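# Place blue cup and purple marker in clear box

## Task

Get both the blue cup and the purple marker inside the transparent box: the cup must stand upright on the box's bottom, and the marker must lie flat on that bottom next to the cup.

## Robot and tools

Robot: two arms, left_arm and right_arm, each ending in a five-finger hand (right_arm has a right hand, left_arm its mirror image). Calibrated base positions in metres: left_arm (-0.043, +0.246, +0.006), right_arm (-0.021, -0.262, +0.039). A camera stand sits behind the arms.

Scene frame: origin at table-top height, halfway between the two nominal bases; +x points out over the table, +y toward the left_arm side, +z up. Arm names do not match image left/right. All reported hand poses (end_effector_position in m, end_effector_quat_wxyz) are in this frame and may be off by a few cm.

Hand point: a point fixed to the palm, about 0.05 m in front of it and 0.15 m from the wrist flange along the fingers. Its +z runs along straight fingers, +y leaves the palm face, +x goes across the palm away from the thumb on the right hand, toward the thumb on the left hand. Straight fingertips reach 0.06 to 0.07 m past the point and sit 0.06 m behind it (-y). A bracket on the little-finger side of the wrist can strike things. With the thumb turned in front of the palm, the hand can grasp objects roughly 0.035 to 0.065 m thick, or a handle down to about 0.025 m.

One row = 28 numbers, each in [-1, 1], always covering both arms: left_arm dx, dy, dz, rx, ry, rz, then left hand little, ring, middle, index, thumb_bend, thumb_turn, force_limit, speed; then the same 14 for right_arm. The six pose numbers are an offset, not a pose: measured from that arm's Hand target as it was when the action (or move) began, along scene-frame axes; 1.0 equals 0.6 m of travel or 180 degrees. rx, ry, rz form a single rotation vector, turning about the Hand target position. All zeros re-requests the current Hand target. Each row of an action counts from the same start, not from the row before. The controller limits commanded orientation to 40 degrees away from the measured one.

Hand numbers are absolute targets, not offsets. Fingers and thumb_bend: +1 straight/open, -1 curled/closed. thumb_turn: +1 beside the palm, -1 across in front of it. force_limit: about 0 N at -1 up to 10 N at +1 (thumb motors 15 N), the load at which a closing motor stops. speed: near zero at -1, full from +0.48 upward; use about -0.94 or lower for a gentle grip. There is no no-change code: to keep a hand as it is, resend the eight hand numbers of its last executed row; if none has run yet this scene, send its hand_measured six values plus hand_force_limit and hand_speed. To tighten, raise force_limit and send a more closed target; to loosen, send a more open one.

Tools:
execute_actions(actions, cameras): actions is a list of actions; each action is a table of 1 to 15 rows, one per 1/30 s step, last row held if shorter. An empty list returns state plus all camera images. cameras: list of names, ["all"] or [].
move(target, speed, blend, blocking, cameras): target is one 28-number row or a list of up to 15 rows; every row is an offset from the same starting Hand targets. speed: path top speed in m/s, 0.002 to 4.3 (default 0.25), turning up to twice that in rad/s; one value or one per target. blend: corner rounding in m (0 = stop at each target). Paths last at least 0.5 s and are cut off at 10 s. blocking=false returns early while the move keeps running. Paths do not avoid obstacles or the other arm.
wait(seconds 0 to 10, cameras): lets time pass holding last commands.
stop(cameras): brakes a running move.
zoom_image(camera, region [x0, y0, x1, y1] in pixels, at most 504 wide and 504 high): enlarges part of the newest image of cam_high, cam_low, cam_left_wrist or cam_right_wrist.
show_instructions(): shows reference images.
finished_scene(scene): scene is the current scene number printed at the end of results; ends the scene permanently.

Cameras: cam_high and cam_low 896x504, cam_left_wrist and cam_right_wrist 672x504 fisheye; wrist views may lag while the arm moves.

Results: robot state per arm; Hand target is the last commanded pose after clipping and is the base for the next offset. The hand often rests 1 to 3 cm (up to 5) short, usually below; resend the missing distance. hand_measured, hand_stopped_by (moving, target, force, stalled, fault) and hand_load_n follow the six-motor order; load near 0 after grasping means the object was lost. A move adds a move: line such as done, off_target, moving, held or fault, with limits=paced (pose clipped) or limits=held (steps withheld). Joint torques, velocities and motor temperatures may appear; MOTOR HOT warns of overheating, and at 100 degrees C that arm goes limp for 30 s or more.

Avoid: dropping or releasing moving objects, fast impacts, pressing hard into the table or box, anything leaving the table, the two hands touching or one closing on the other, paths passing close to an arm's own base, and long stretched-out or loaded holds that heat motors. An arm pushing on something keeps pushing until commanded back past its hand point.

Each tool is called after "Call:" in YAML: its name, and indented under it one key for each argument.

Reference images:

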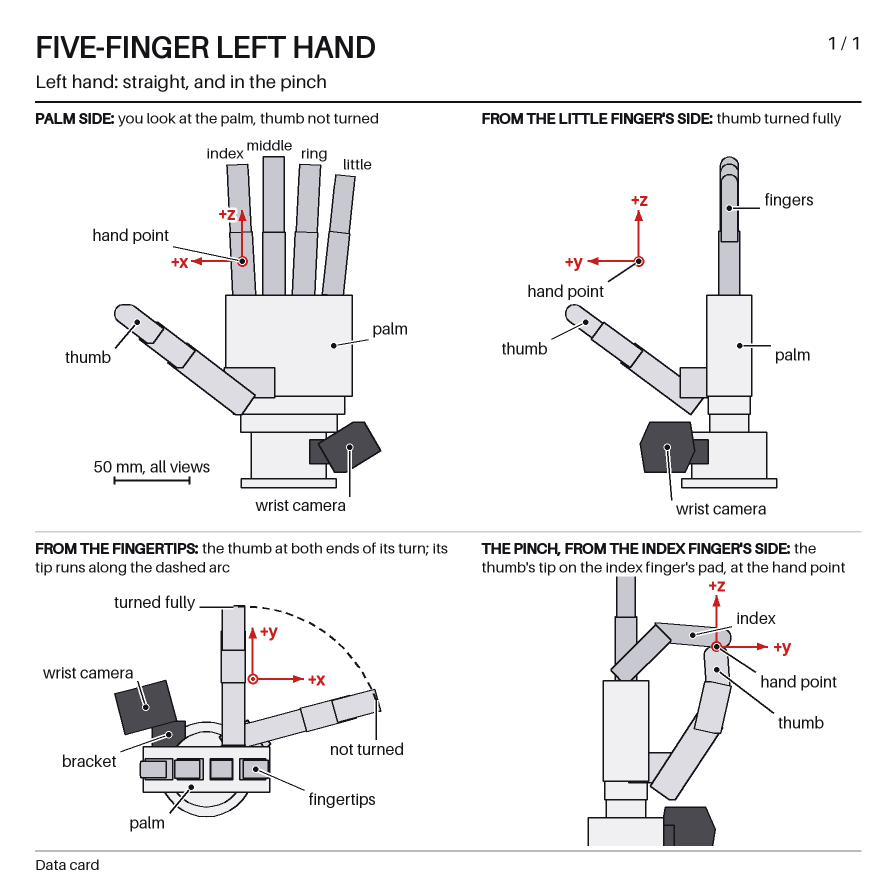

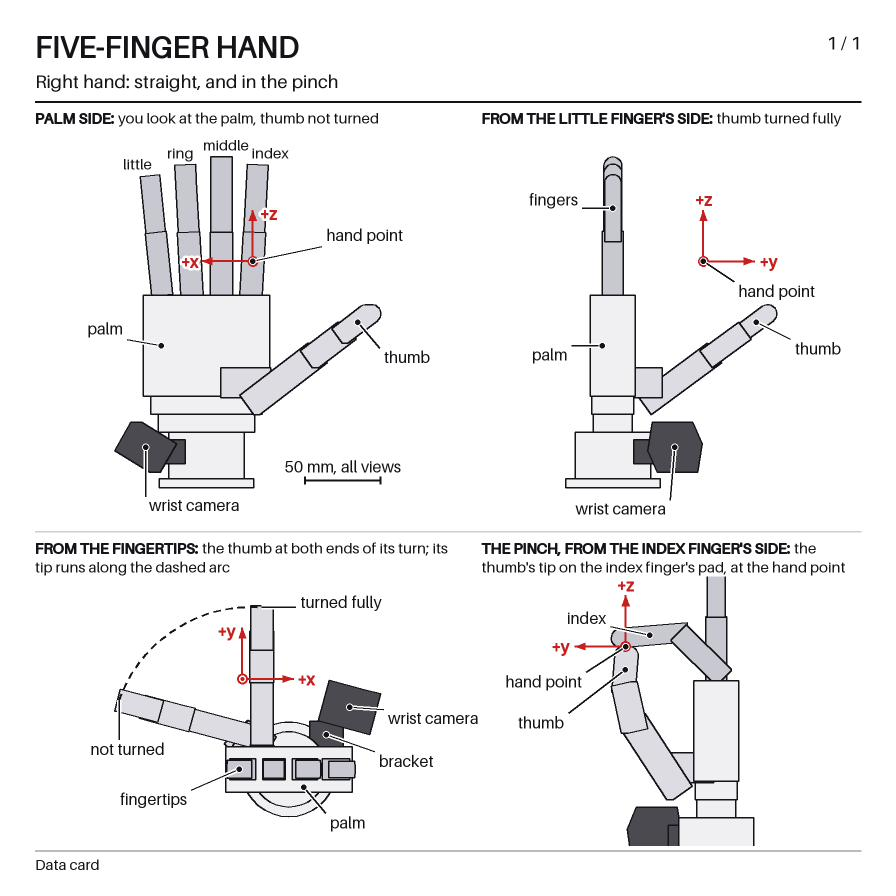

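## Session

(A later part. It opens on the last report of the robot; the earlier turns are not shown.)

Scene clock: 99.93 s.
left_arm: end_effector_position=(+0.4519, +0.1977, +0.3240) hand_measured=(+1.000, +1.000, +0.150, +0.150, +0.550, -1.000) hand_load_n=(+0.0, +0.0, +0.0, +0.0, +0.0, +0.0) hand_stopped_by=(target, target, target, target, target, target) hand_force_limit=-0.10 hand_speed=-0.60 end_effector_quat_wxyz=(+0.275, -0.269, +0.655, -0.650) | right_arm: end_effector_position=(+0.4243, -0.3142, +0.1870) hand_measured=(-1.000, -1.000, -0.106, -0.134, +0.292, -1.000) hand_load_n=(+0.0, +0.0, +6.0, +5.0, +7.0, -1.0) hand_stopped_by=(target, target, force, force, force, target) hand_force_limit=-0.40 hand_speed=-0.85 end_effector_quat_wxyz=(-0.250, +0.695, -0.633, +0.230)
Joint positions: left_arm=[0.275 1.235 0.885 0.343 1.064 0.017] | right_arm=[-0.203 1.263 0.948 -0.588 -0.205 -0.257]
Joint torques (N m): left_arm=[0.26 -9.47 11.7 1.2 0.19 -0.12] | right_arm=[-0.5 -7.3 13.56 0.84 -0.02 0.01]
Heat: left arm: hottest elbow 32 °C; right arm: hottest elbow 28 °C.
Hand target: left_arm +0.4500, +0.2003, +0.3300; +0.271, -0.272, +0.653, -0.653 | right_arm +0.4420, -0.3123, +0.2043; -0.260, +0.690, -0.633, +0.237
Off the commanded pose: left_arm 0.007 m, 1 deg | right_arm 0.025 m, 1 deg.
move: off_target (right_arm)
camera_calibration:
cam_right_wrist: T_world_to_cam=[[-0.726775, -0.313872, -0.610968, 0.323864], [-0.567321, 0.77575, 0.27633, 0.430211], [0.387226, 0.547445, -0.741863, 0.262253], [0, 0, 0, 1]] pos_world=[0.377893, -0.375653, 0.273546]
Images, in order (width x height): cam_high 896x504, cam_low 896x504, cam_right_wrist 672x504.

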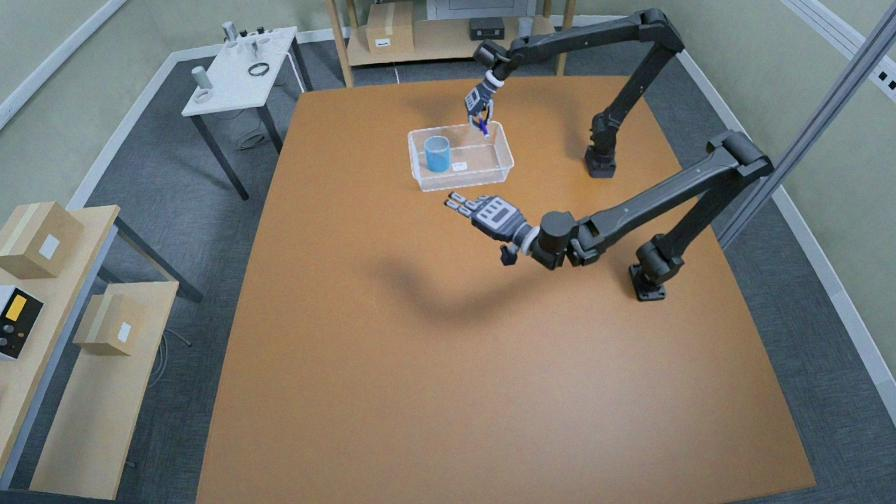

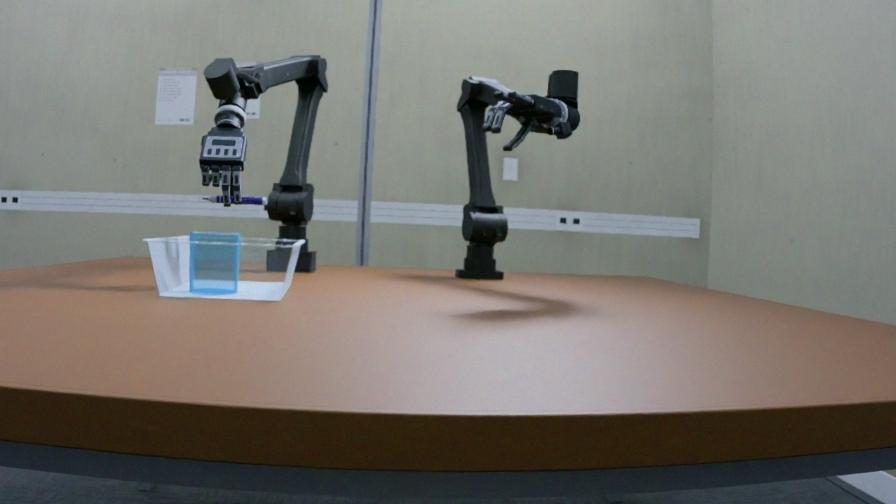

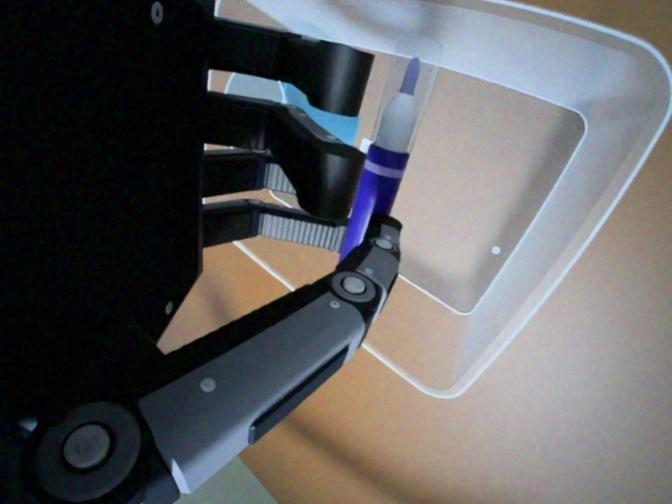

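Call:
move:
  target:
    - [0,0,0, 0, 0, 0, 1, 1, 0.15, 0.15, 0.55, -1, -0.1, -0.6, 0.01,0.0,-0.19,0,0,0, -1, -1, -0.25, -0.25, 0.0, -1, -0.4, -0.85]
  cameras: ["cam_high","cam_low","cam_right_wrist"]
  speed: 0.12

Call:
zoom_image:
  camera: "cam_high"
  region: [400, 80, 560, 210]

Call:
zoom_image:
  camera: "cam_low"
  region: [130, 160, 320, 310]

Scene clock: 103.43 s.
left_arm: end_effector_position=(+0.4519, +0.1977, +0.3240) hand_measured=(+1.000, +1.000, +0.150, +0.150, +0.550, -1.000) hand_load_n=(+0.0, +0.0, -0.5, +0.0, +0.0, +0.0) hand_stopped_by=(target, target, target, target, target, target) hand_force_limit=-0.10 hand_speed=-0.60 end_effector_quat_wxyz=(+0.275, -0.269, +0.655, -0.650) | right_arm: end_effector_position=(+0.4447, -0.3184, +0.0964) hand_measured=(-1.000, -1.000, -0.106, -0.134, +0.292, -1.000) hand_load_n=(+0.0, +0.0, +5.5, +5.0, +7.5, -1.0) hand_stopped_by=(target, target, force, force, force, target) hand_force_limit=-0.40 hand_speed=-0.85 end_effector_quat_wxyz=(-0.255, +0.693, -0.631, +0.238)
Joint positions: left_arm=[0.275 1.235 0.885 0.343 1.064 0.017] | right_arm=[-0.202 1.427 0.831 -0.287 -0.203 -0.253]
Joint torques (N m): left_arm=[0.21 -9.47 11.71 1.2 0.19 -0.12] | right_arm=[0.09 -8.7 7.83 2.51 0.02 0.03]
Heat: left arm: hottest elbow 32 °C; right arm: hottest elbow 28 °C.
Hand target: left_arm +0.4500, +0.2003, +0.3300; +0.271, -0.272, +0.653, -0.653 | right_arm +0.4479, -0.3121, +0.0902; -0.260, +0.690, -0.633, +0.236
Off the commanded pose: left_arm 0.007 m, 1 deg | right_arm 0.009 m, 1 deg.
move: done
camera_calibration:
cam_right_wrist: T_world_to_cam=[[-0.715389, -0.314981, -0.623703, 0.277818], [-0.571138, 0.777824, 0.262282, 0.473793], [0.402518, 0.543854, -0.736344, 0.180998], [0, 0, 0, 1]] pos_world=[0.396494, -0.379457, 0.182286]
Images, in order (width x height): cam_high 896x504, cam_low 896x504, cam_right_wrist 672x504.

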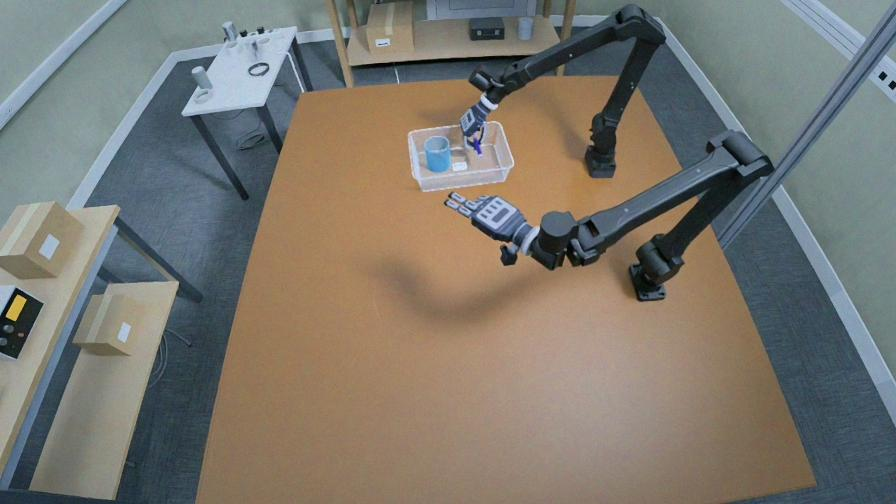

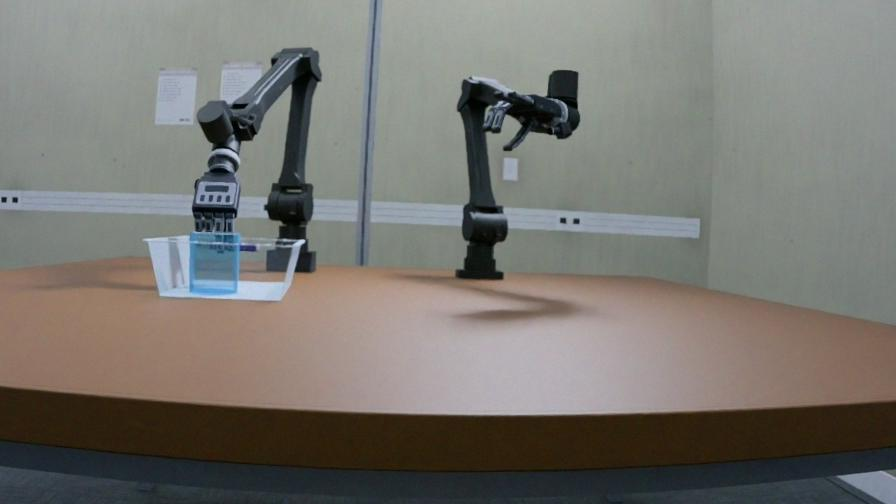

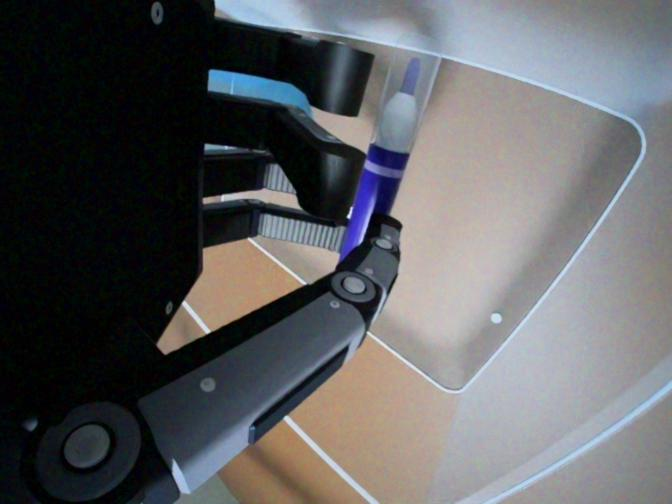

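Scaled by 3.150 from the camera's 896x504 image, which has a finer 1280x720 frame.

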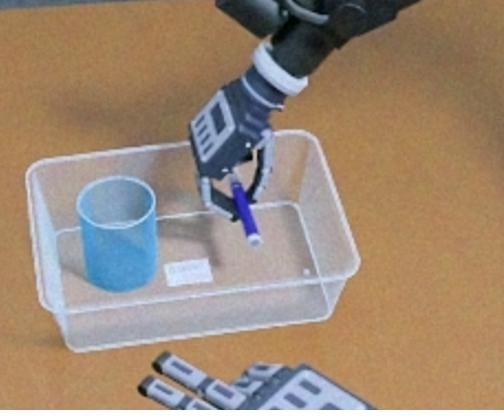

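Scaled by 2.653 from the camera's 896x504 image, which has a finer 1280x720 frame.

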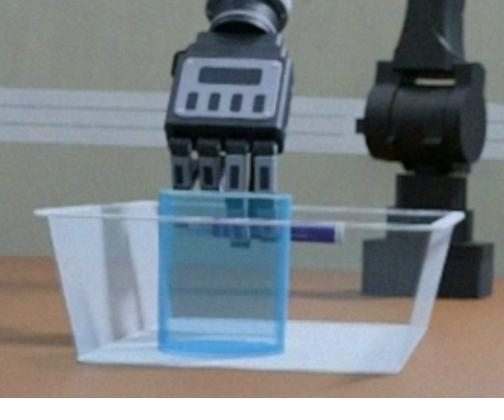

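Call:
move:
  target:
    - [0,0,0, 0, 0, 0, 1, 1, 0.15, 0.15, 0.55, -1, -0.1, -0.6, 0.0,0.03,0,0,0,0, -1, -1, -0.25, -0.25, 0.0, -1, -0.4, -0.85]
    - [0,0,0, 0, 0, 0, 1, 1, 0.15, 0.15, 0.55, -1, -0.1, -0.6, 0.0,0.03,-0.085,0,0,0, -1, -1, -0.25, -0.25, 0.0, -1, -0.4, -0.85]
  cameras: ["cam_high","cam_low","cam_right_wrist"]
  speed: 0.08

Call:
zoom_image:
  camera: "cam_high"
  region: [400, 80, 560, 210]

Call:
zoom_image:
  camera: "cam_low"
  region: [130, 160, 320, 310]

Scene clock: 107.30 s.
left_arm: end_effector_position=(+0.4519, +0.1977, +0.3240) hand_measured=(+1.000, +1.000, +0.150, +0.150, +0.550, -1.000) hand_load_n=(-0.5, +0.0, +0.0, +0.0, +0.0, +0.0) hand_stopped_by=(target, target, target, target, target, target) hand_force_limit=-0.10 hand_speed=-0.60 end_effector_quat_wxyz=(+0.275, -0.269, +0.655, -0.650) | right_arm: end_effector_position=(+0.4462, -0.2998, +0.0459) hand_measured=(-1.000, -1.000, -0.106, -0.134, +0.292, -1.000) hand_load_n=(+0.0, +0.0, +6.0, +5.0, +7.5, -1.0) hand_stopped_by=(target, target, force, force, force, target) hand_force_limit=-0.40 hand_speed=-0.85 end_effector_quat_wxyz=(-0.255, +0.694, -0.630, +0.239)
Joint positions: left_arm=[0.275 1.235 0.885 0.343 1.064 0.017] | right_arm=[-0.155 1.52 0.763 -0.118 -0.174 -0.22]
Joint torques (N m): left_arm=[0.21 -9.47 11.66 1.21 0.19 -0.12] | right_arm=[-0.21 -9.58 6.89 2.47 0.02 0.03]
Heat: left arm: hottest elbow 32 °C; right arm: hottest elbow 28 °C.
Hand target: left_arm +0.4500, +0.2003, +0.3300; +0.271, -0.272, +0.653, -0.653 | right_arm +0.4479, -0.2941, +0.0392; -0.260, +0.690, -0.633, +0.236
Off the commanded pose: left_arm 0.007 m, 1 deg | right_arm 0.009 m, 1 deg.
move: done
camera_calibration:
cam_right_wrist: T_world_to_cam=[[-0.714056, -0.31787, -0.623765, 0.251833], [-0.5735, 0.776595, 0.260764, 0.474234], [0.401524, 0.543929, -0.736831, 0.133498], [0, 0, 0, 1]] pos_world=[0.398194, -0.360851, 0.131787]
Images, in order (width x height): cam_high 896x504, cam_low 896x504, cam_right_wrist 672x504.

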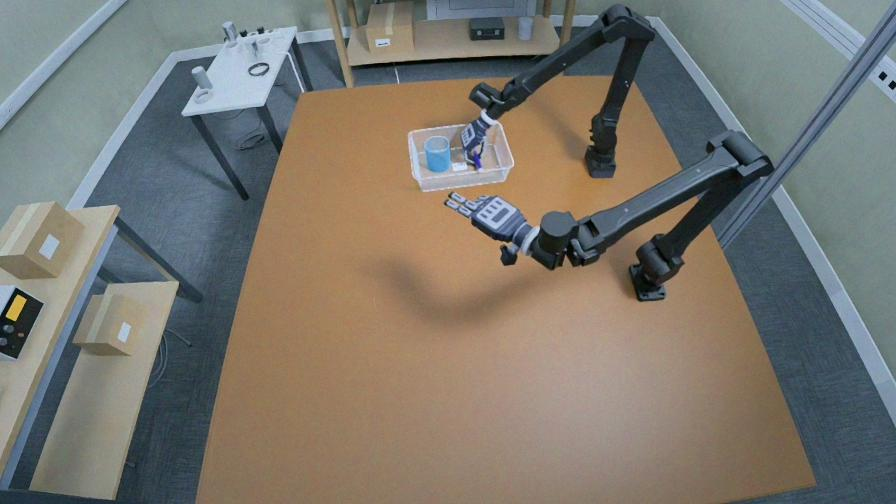

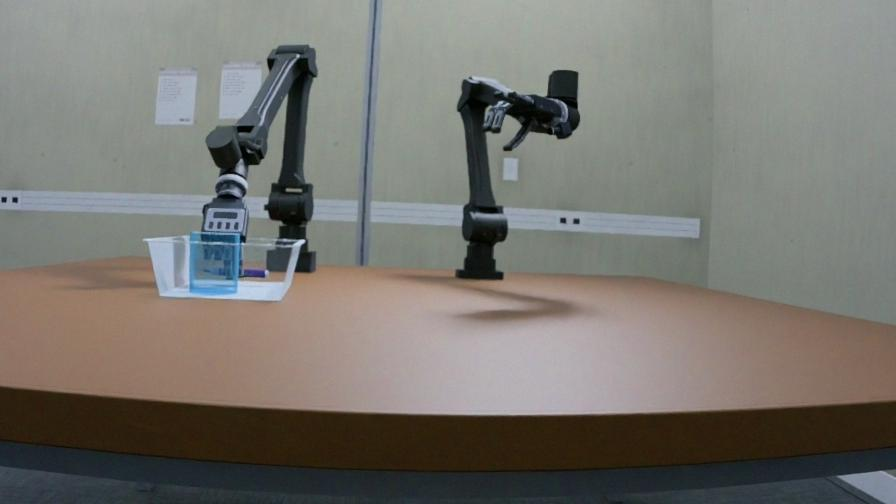

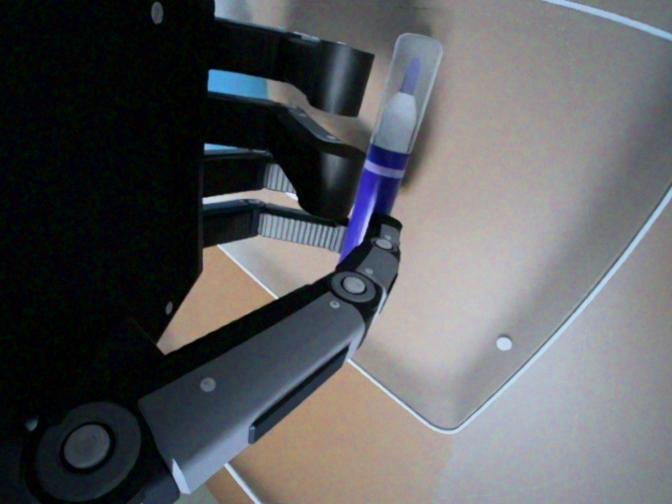

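Scaled by 3.150 from the camera's 896x504 image, which has a finer 1280x720 frame.

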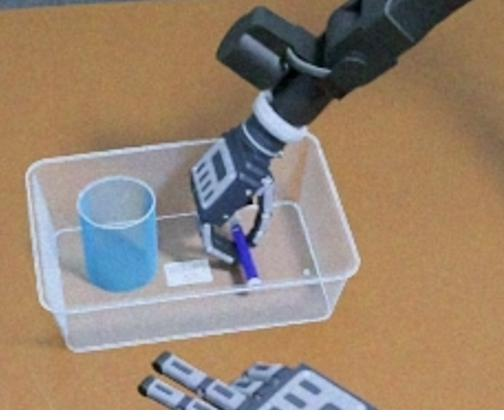

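Scaled by 2.653 from the camera's 896x504 image, which has a finer 1280x720 frame.

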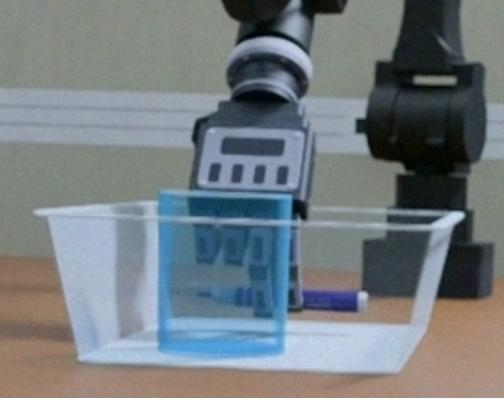

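Call:
move:
  target:
    - [0,0,0, 0, 0, 0, 1, 1, 0.15, 0.15, 0.55, -1, -0.1, -0.6, 0.0,0.0,-0.028,0,0,0, -1, -1, -0.25, -0.25, 0.0, -1, -0.4, -0.85]
  cameras: ["cam_low","cam_right_wrist"]
  speed: 0.05

Call:
zoom_image:
  camera: "cam_low"
  region: [180, 220, 300, 310]

Scene clock: 108.97 s.
left_arm: end_effector_position=(+0.4519, +0.1977, +0.3240) hand_measured=(+1.000, +1.000, +0.150, +0.150, +0.550, -1.000) hand_load_n=(+0.0, +0.0, +0.0, +0.0, +0.0, +0.0) hand_stopped_by=(target, target, target, target, target, target) hand_force_limit=-0.10 hand_speed=-0.60 end_effector_quat_wxyz=(+0.275, -0.269, +0.655, -0.650) | right_arm: end_effector_position=(+0.4495, -0.2999, +0.0348) hand_measured=(-1.000, -1.000, -0.106, -0.134, +0.292, -1.000) hand_load_n=(+0.0, +0.0, +4.5, +5.0, +8.0, -0.5) hand_stopped_by=(target, target, force, force, force, target) hand_force_limit=-0.40 hand_speed=-0.85 end_effector_quat_wxyz=(-0.259, +0.690, -0.631, +0.242)
Joint positions: left_arm=[0.275 1.235 0.885 0.343 1.064 0.017] | right_arm=[-0.155 1.549 0.752 -0.066 -0.174 -0.212]
Joint torques (N m): left_arm=[0.21 -9.47 11.7 1.17 0.19 -0.12] | right_arm=[-0.21 -8.23 6.46 2.58 -0.01 -0.03]
Heat: left arm: hottest elbow 32 °C; right arm: hottest elbow 28 °C.
Hand target: left_arm +0.4500, +0.2003, +0.3300; +0.271, -0.272, +0.653, -0.653 | right_arm +0.4479, -0.2941, +0.0223; -0.260, +0.690, -0.633, +0.236
Off the commanded pose: left_arm 0.007 m, 1 deg | right_arm 0.014 m, 1 deg.
move: off_target (right_arm)
camera_calibration:
cam_right_wrist: T_world_to_cam=[[-0.7089, -0.311954, -0.632571, 0.24697], [-0.571859, 0.779187, 0.256604, 0.479183], [0.412842, 0.543647, -0.730759, 0.118705], [0, 0, 0, 1]] pos_world=[0.400095, -0.360863, 0.120011]
Images, in order (width x height): cam_low 896x504, cam_right_wrist 672x504.

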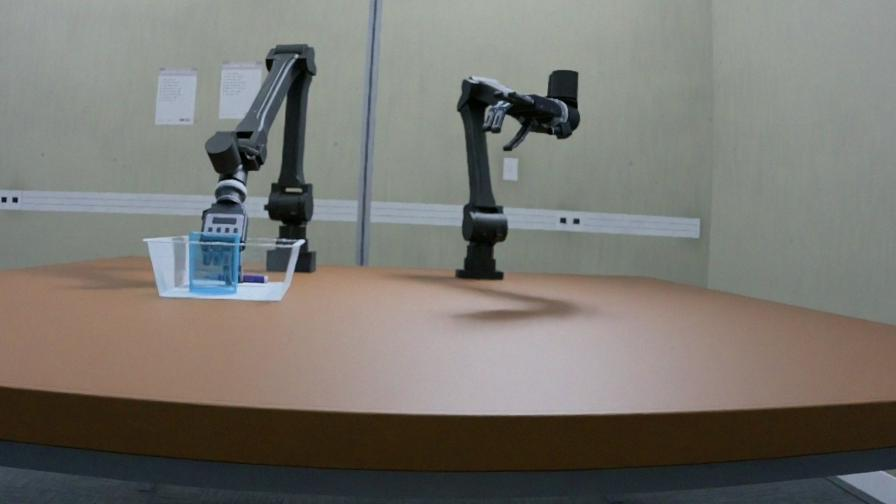

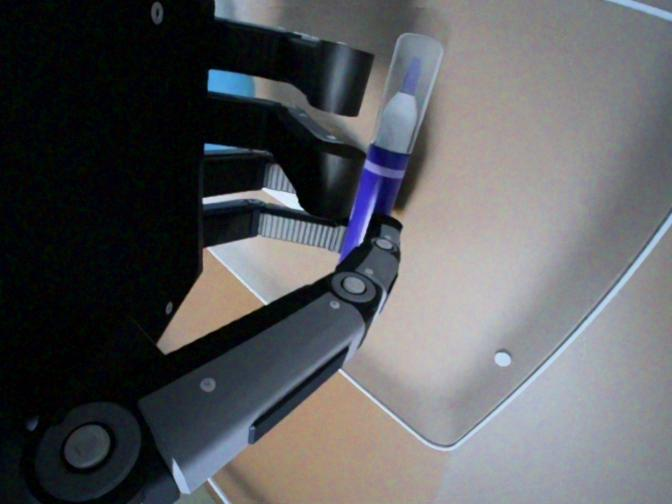

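Scaled by 4.200 from the camera's 896x504 image, which has a finer 1280x720 frame.

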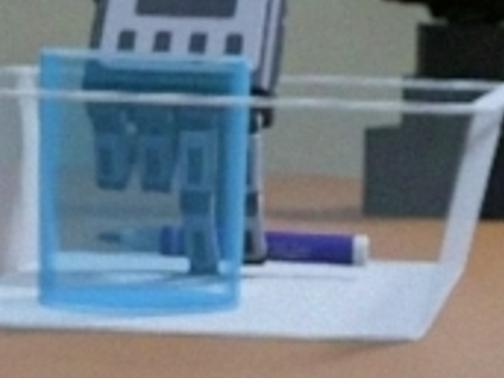

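Call:
move:
  target:
    - [0,0,0, 0, 0, 0, 1, 1, 0.15, 0.15, 0.55, -1, -0.1, -0.6, 0.0,0.0,0.012,0,0,0, -1, -1, -0.25, -0.25, 0.0, -1, -0.4, -0.85]
    - [0,0,0, 0, 0, 0, 1, 1, 0.15, 0.15, 0.55, -1, -0.1, -0.6, 0.0,0.0,0.012,0,0,0, -1, -1, -0.25, -0.25, 0.55, -1, -0.4, -0.75]
  cameras: ["cam_low","cam_right_wrist"]
  speed: 0.05

Call:
zoom_image:
  camera: "cam_low"
  region: [180, 220, 300, 310]

Scene clock: 112.07 s.
left_arm: end_effector_position=(+0.4519, +0.1977, +0.3240) hand_measured=(+1.000, +1.000, +0.150, +0.150, +0.550, -1.000) hand_load_n=(+0.0, +0.0, -0.5, +0.0, +0.0, +0.0) hand_stopped_by=(target, target, target, target, target, target) hand_force_limit=-0.10 hand_speed=-0.60 end_effector_quat_wxyz=(+0.275, -0.269, +0.655, -0.650) | right_arm: end_effector_position=(+0.4499, -0.3000, +0.0350) hand_measured=(-1.000, -1.000, -0.106, -0.134, +0.550, -1.000) hand_load_n=(+0.0, +0.0, +0.0, +0.0, +0.0, +0.0) hand_stopped_by=(target, target, force, force, target, target) hand_force_limit=-0.40 hand_speed=-0.75 end_effector_quat_wxyz=(-0.259, +0.690, -0.631, +0.243)
Joint positions: left_arm=[0.275 1.235 0.885 0.343 1.064 0.017] | right_arm=[-0.155 1.549 0.752 -0.064 -0.174 -0.212]
Joint torques (N m): left_arm=[0.26 -9.47 11.7 1.2 0.19 -0.12] | right_arm=[-0.5 -9.41 6.93 1.51 0.02 -0.01]
Heat: left arm: hottest elbow 32 °C; right arm: hottest elbow 28 °C.
Hand target: left_arm +0.4500, +0.2003, +0.3300; +0.271, -0.272, +0.653, -0.653 | right_arm +0.4479, -0.2941, +0.0295; -0.260, +0.690, -0.633, +0.236
Off the commanded pose: left_arm 0.007 m, 1 deg | right_arm 0.008 m, 1 deg.
move: done
camera_calibration:
cam_right_wrist: T_world_to_cam=[[-0.707959, -0.312168, -0.633518, 0.246876], [-0.57228, 0.77922, 0.255561, 0.479711], [0.413872, 0.543476, -0.730304, 0.118182], [0, 0, 0, 1]] pos_world=[0.400395, -0.360963, 0.120114]
Images, in order (width x height): cam_low 896x504, cam_right_wrist 672x504.

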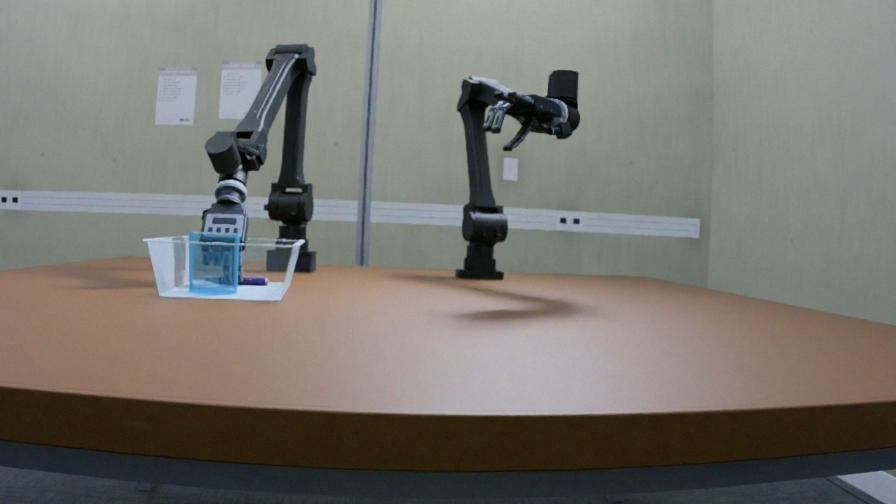

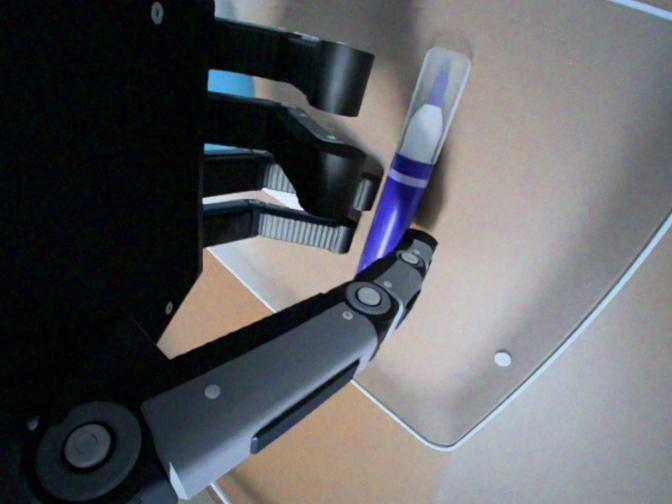

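Scaled by 4.200 from the camera's 896x504 image, which has a finer 1280x720 frame.

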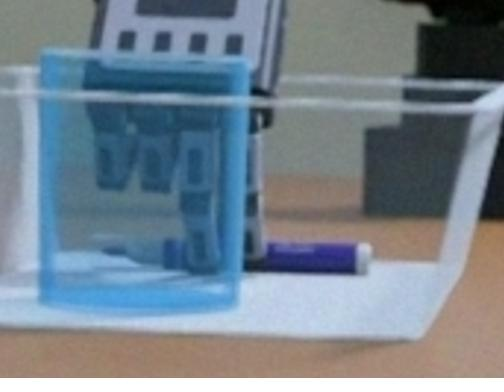

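Call:
move:
  target:
    - [0,0,0, 0, 0, 0, 1, 1, 0.15, 0.15, 0.55, -1, -0.1, -0.6, 0.0,0.0,0.25,0,0,0, -1, -1, -0.25, -0.25, 0.55, -1, -0.4, -0.75]
  cameras: ["cam_high","cam_low","cam_right_wrist"]
  speed: 0.12

Call:
zoom_image:
  camera: "cam_low"
  region: [140, 220, 320, 310]

Call:
zoom_image:
  camera: "cam_high"
  region: [400, 100, 530, 210]

Scene clock: 114.63 s.
left_arm: end_effector_position=(+0.4519, +0.1977, +0.3240) hand_measured=(+1.000, +1.000, +0.150, +0.150, +0.550, -1.000) hand_load_n=(+0.0, +0.0, +0.0, +0.0, +0.0, +0.0) hand_stopped_by=(target, target, target, target, target, target) hand_force_limit=-0.10 hand_speed=-0.60 end_effector_quat_wxyz=(+0.275, -0.269, +0.655, -0.650) | right_arm: end_effector_position=(+0.4314, -0.2965, +0.1575) hand_measured=(-1.000, -1.000, -0.106, -0.134, +0.550, -1.000) hand_load_n=(+0.0, +0.0, +0.0, +0.5, +0.0, +0.0) hand_stopped_by=(target, target, force, force, target, target) hand_force_limit=-0.40 hand_speed=-0.75 end_effector_quat_wxyz=(-0.248, +0.694, -0.638, +0.224)
Joint positions: left_arm=[0.275 1.235 0.885 0.343 1.064 0.017] | right_arm=[-0.155 1.309 0.909 -0.509 -0.174 -0.212]
Joint torques (N m): left_arm=[0.32 -9.47 11.69 1.2 0.2 -0.12] | right_arm=[-0.09 -8.88 12.96 0.8 0 0.01]
Heat: left arm: hottest elbow 32 °C; right arm: hottest elbow 28 °C.
Hand target: left_arm +0.4500, +0.2003, +0.3300; +0.271, -0.272, +0.653, -0.653 | right_arm +0.4480, -0.2941, +0.1797; -0.260, +0.690, -0.633, +0.237
Off the commanded pose: left_arm 0.007 m, 1 deg | right_arm 0.028 m, 2 deg.
move: off_target (right_arm)
camera_calibration:
cam_right_wrist: T_world_to_cam=[[-0.736721, -0.306753, -0.602614, 0.321658], [-0.55961, 0.776844, 0.288704, 0.423651], [0.379576, 0.549924, -0.74398, 0.232254], [0, 0, 0, 1]] pos_world=[0.385893, -0.358163, 0.244319]
Images, in order (width x height): cam_high 896x504, cam_low 896x504, cam_right_wrist 672x504.

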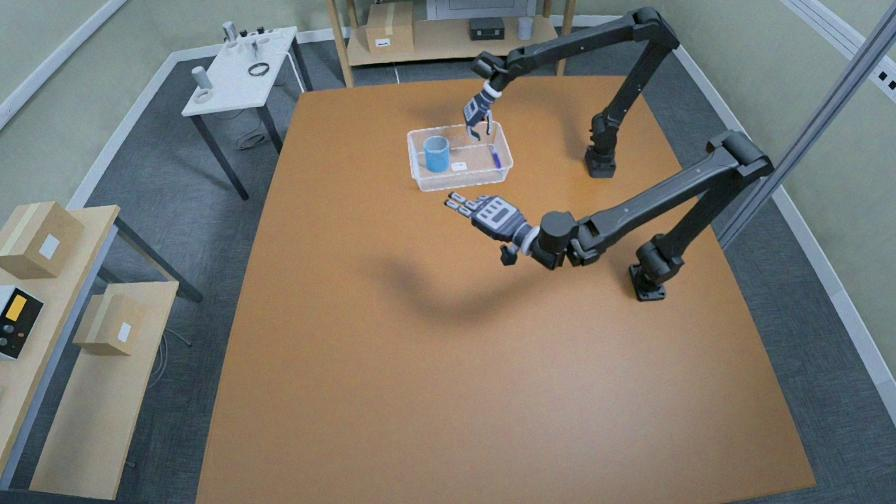

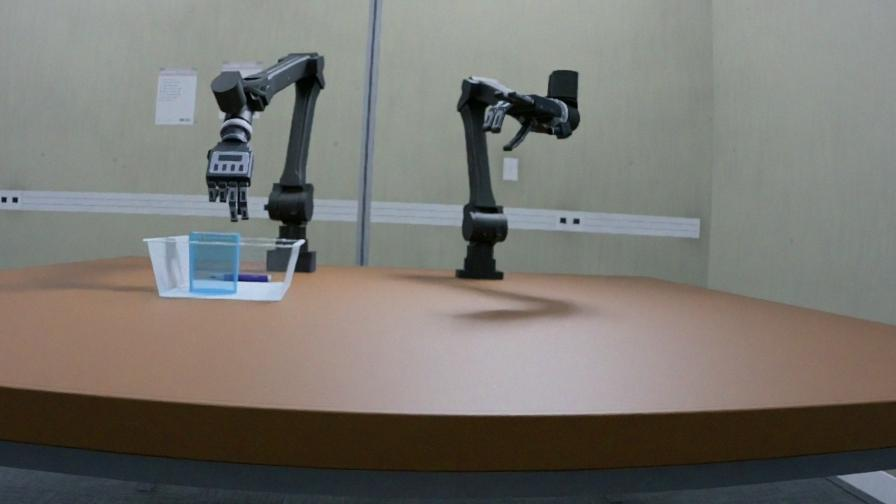

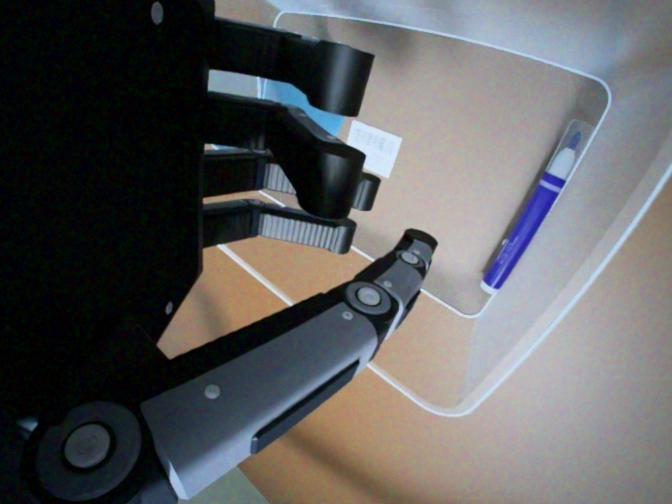

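Scaled by 2.800 from the camera's 896x504 image, which has a finer 1280x720 frame.

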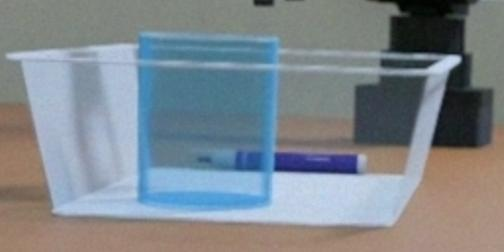

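Scaled by 3.877 from the camera's 896x504 image, which has a finer 1280x720 frame.

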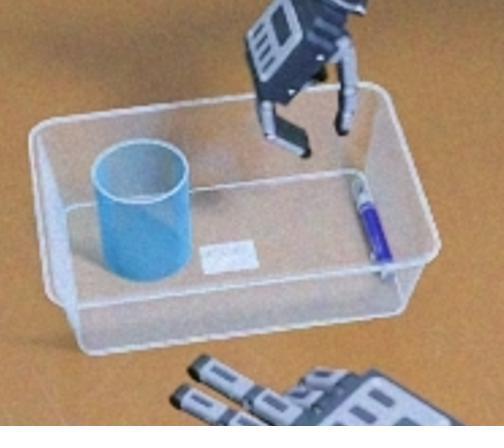

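Call:
zoom_image:
  camera: "cam_right_wrist"
  region: [440, 80, 672, 340]

Call:
zoom_image:
  camera: "cam_low"
  region: [190, 255, 300, 305]

Call:
zoom_image:
  camera: "cam_high"
  region: [480, 135, 520, 185]

Scaled by 1.938 from the camera's 672x504 image, which has a finer 960x720 frame.

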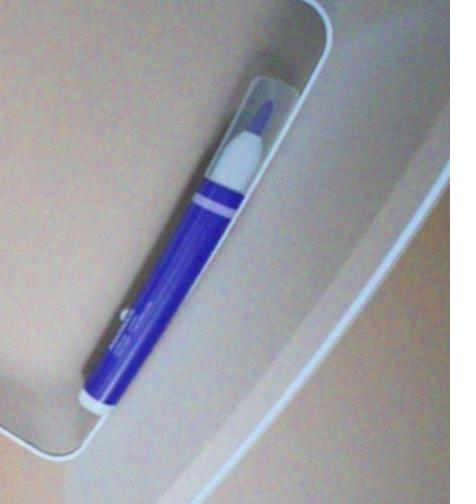

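Scaled by 4.582 from the camera's 896x504 image, which has a finer 1280x720 frame.

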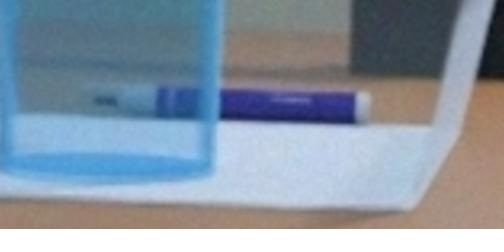

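Scaled by 10.080 from the camera's 896x504 image, which has a finer 1280x720 frame.

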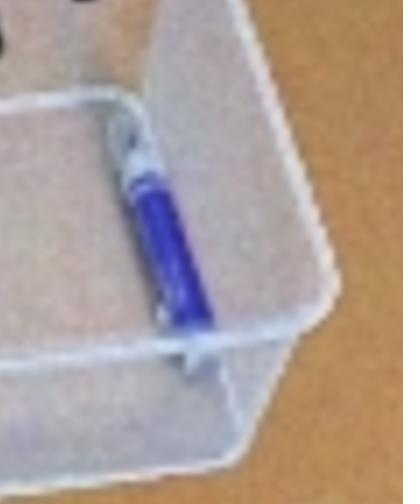

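Call:
finished_scene:
  scene: 2

The scene is finished: the task was done.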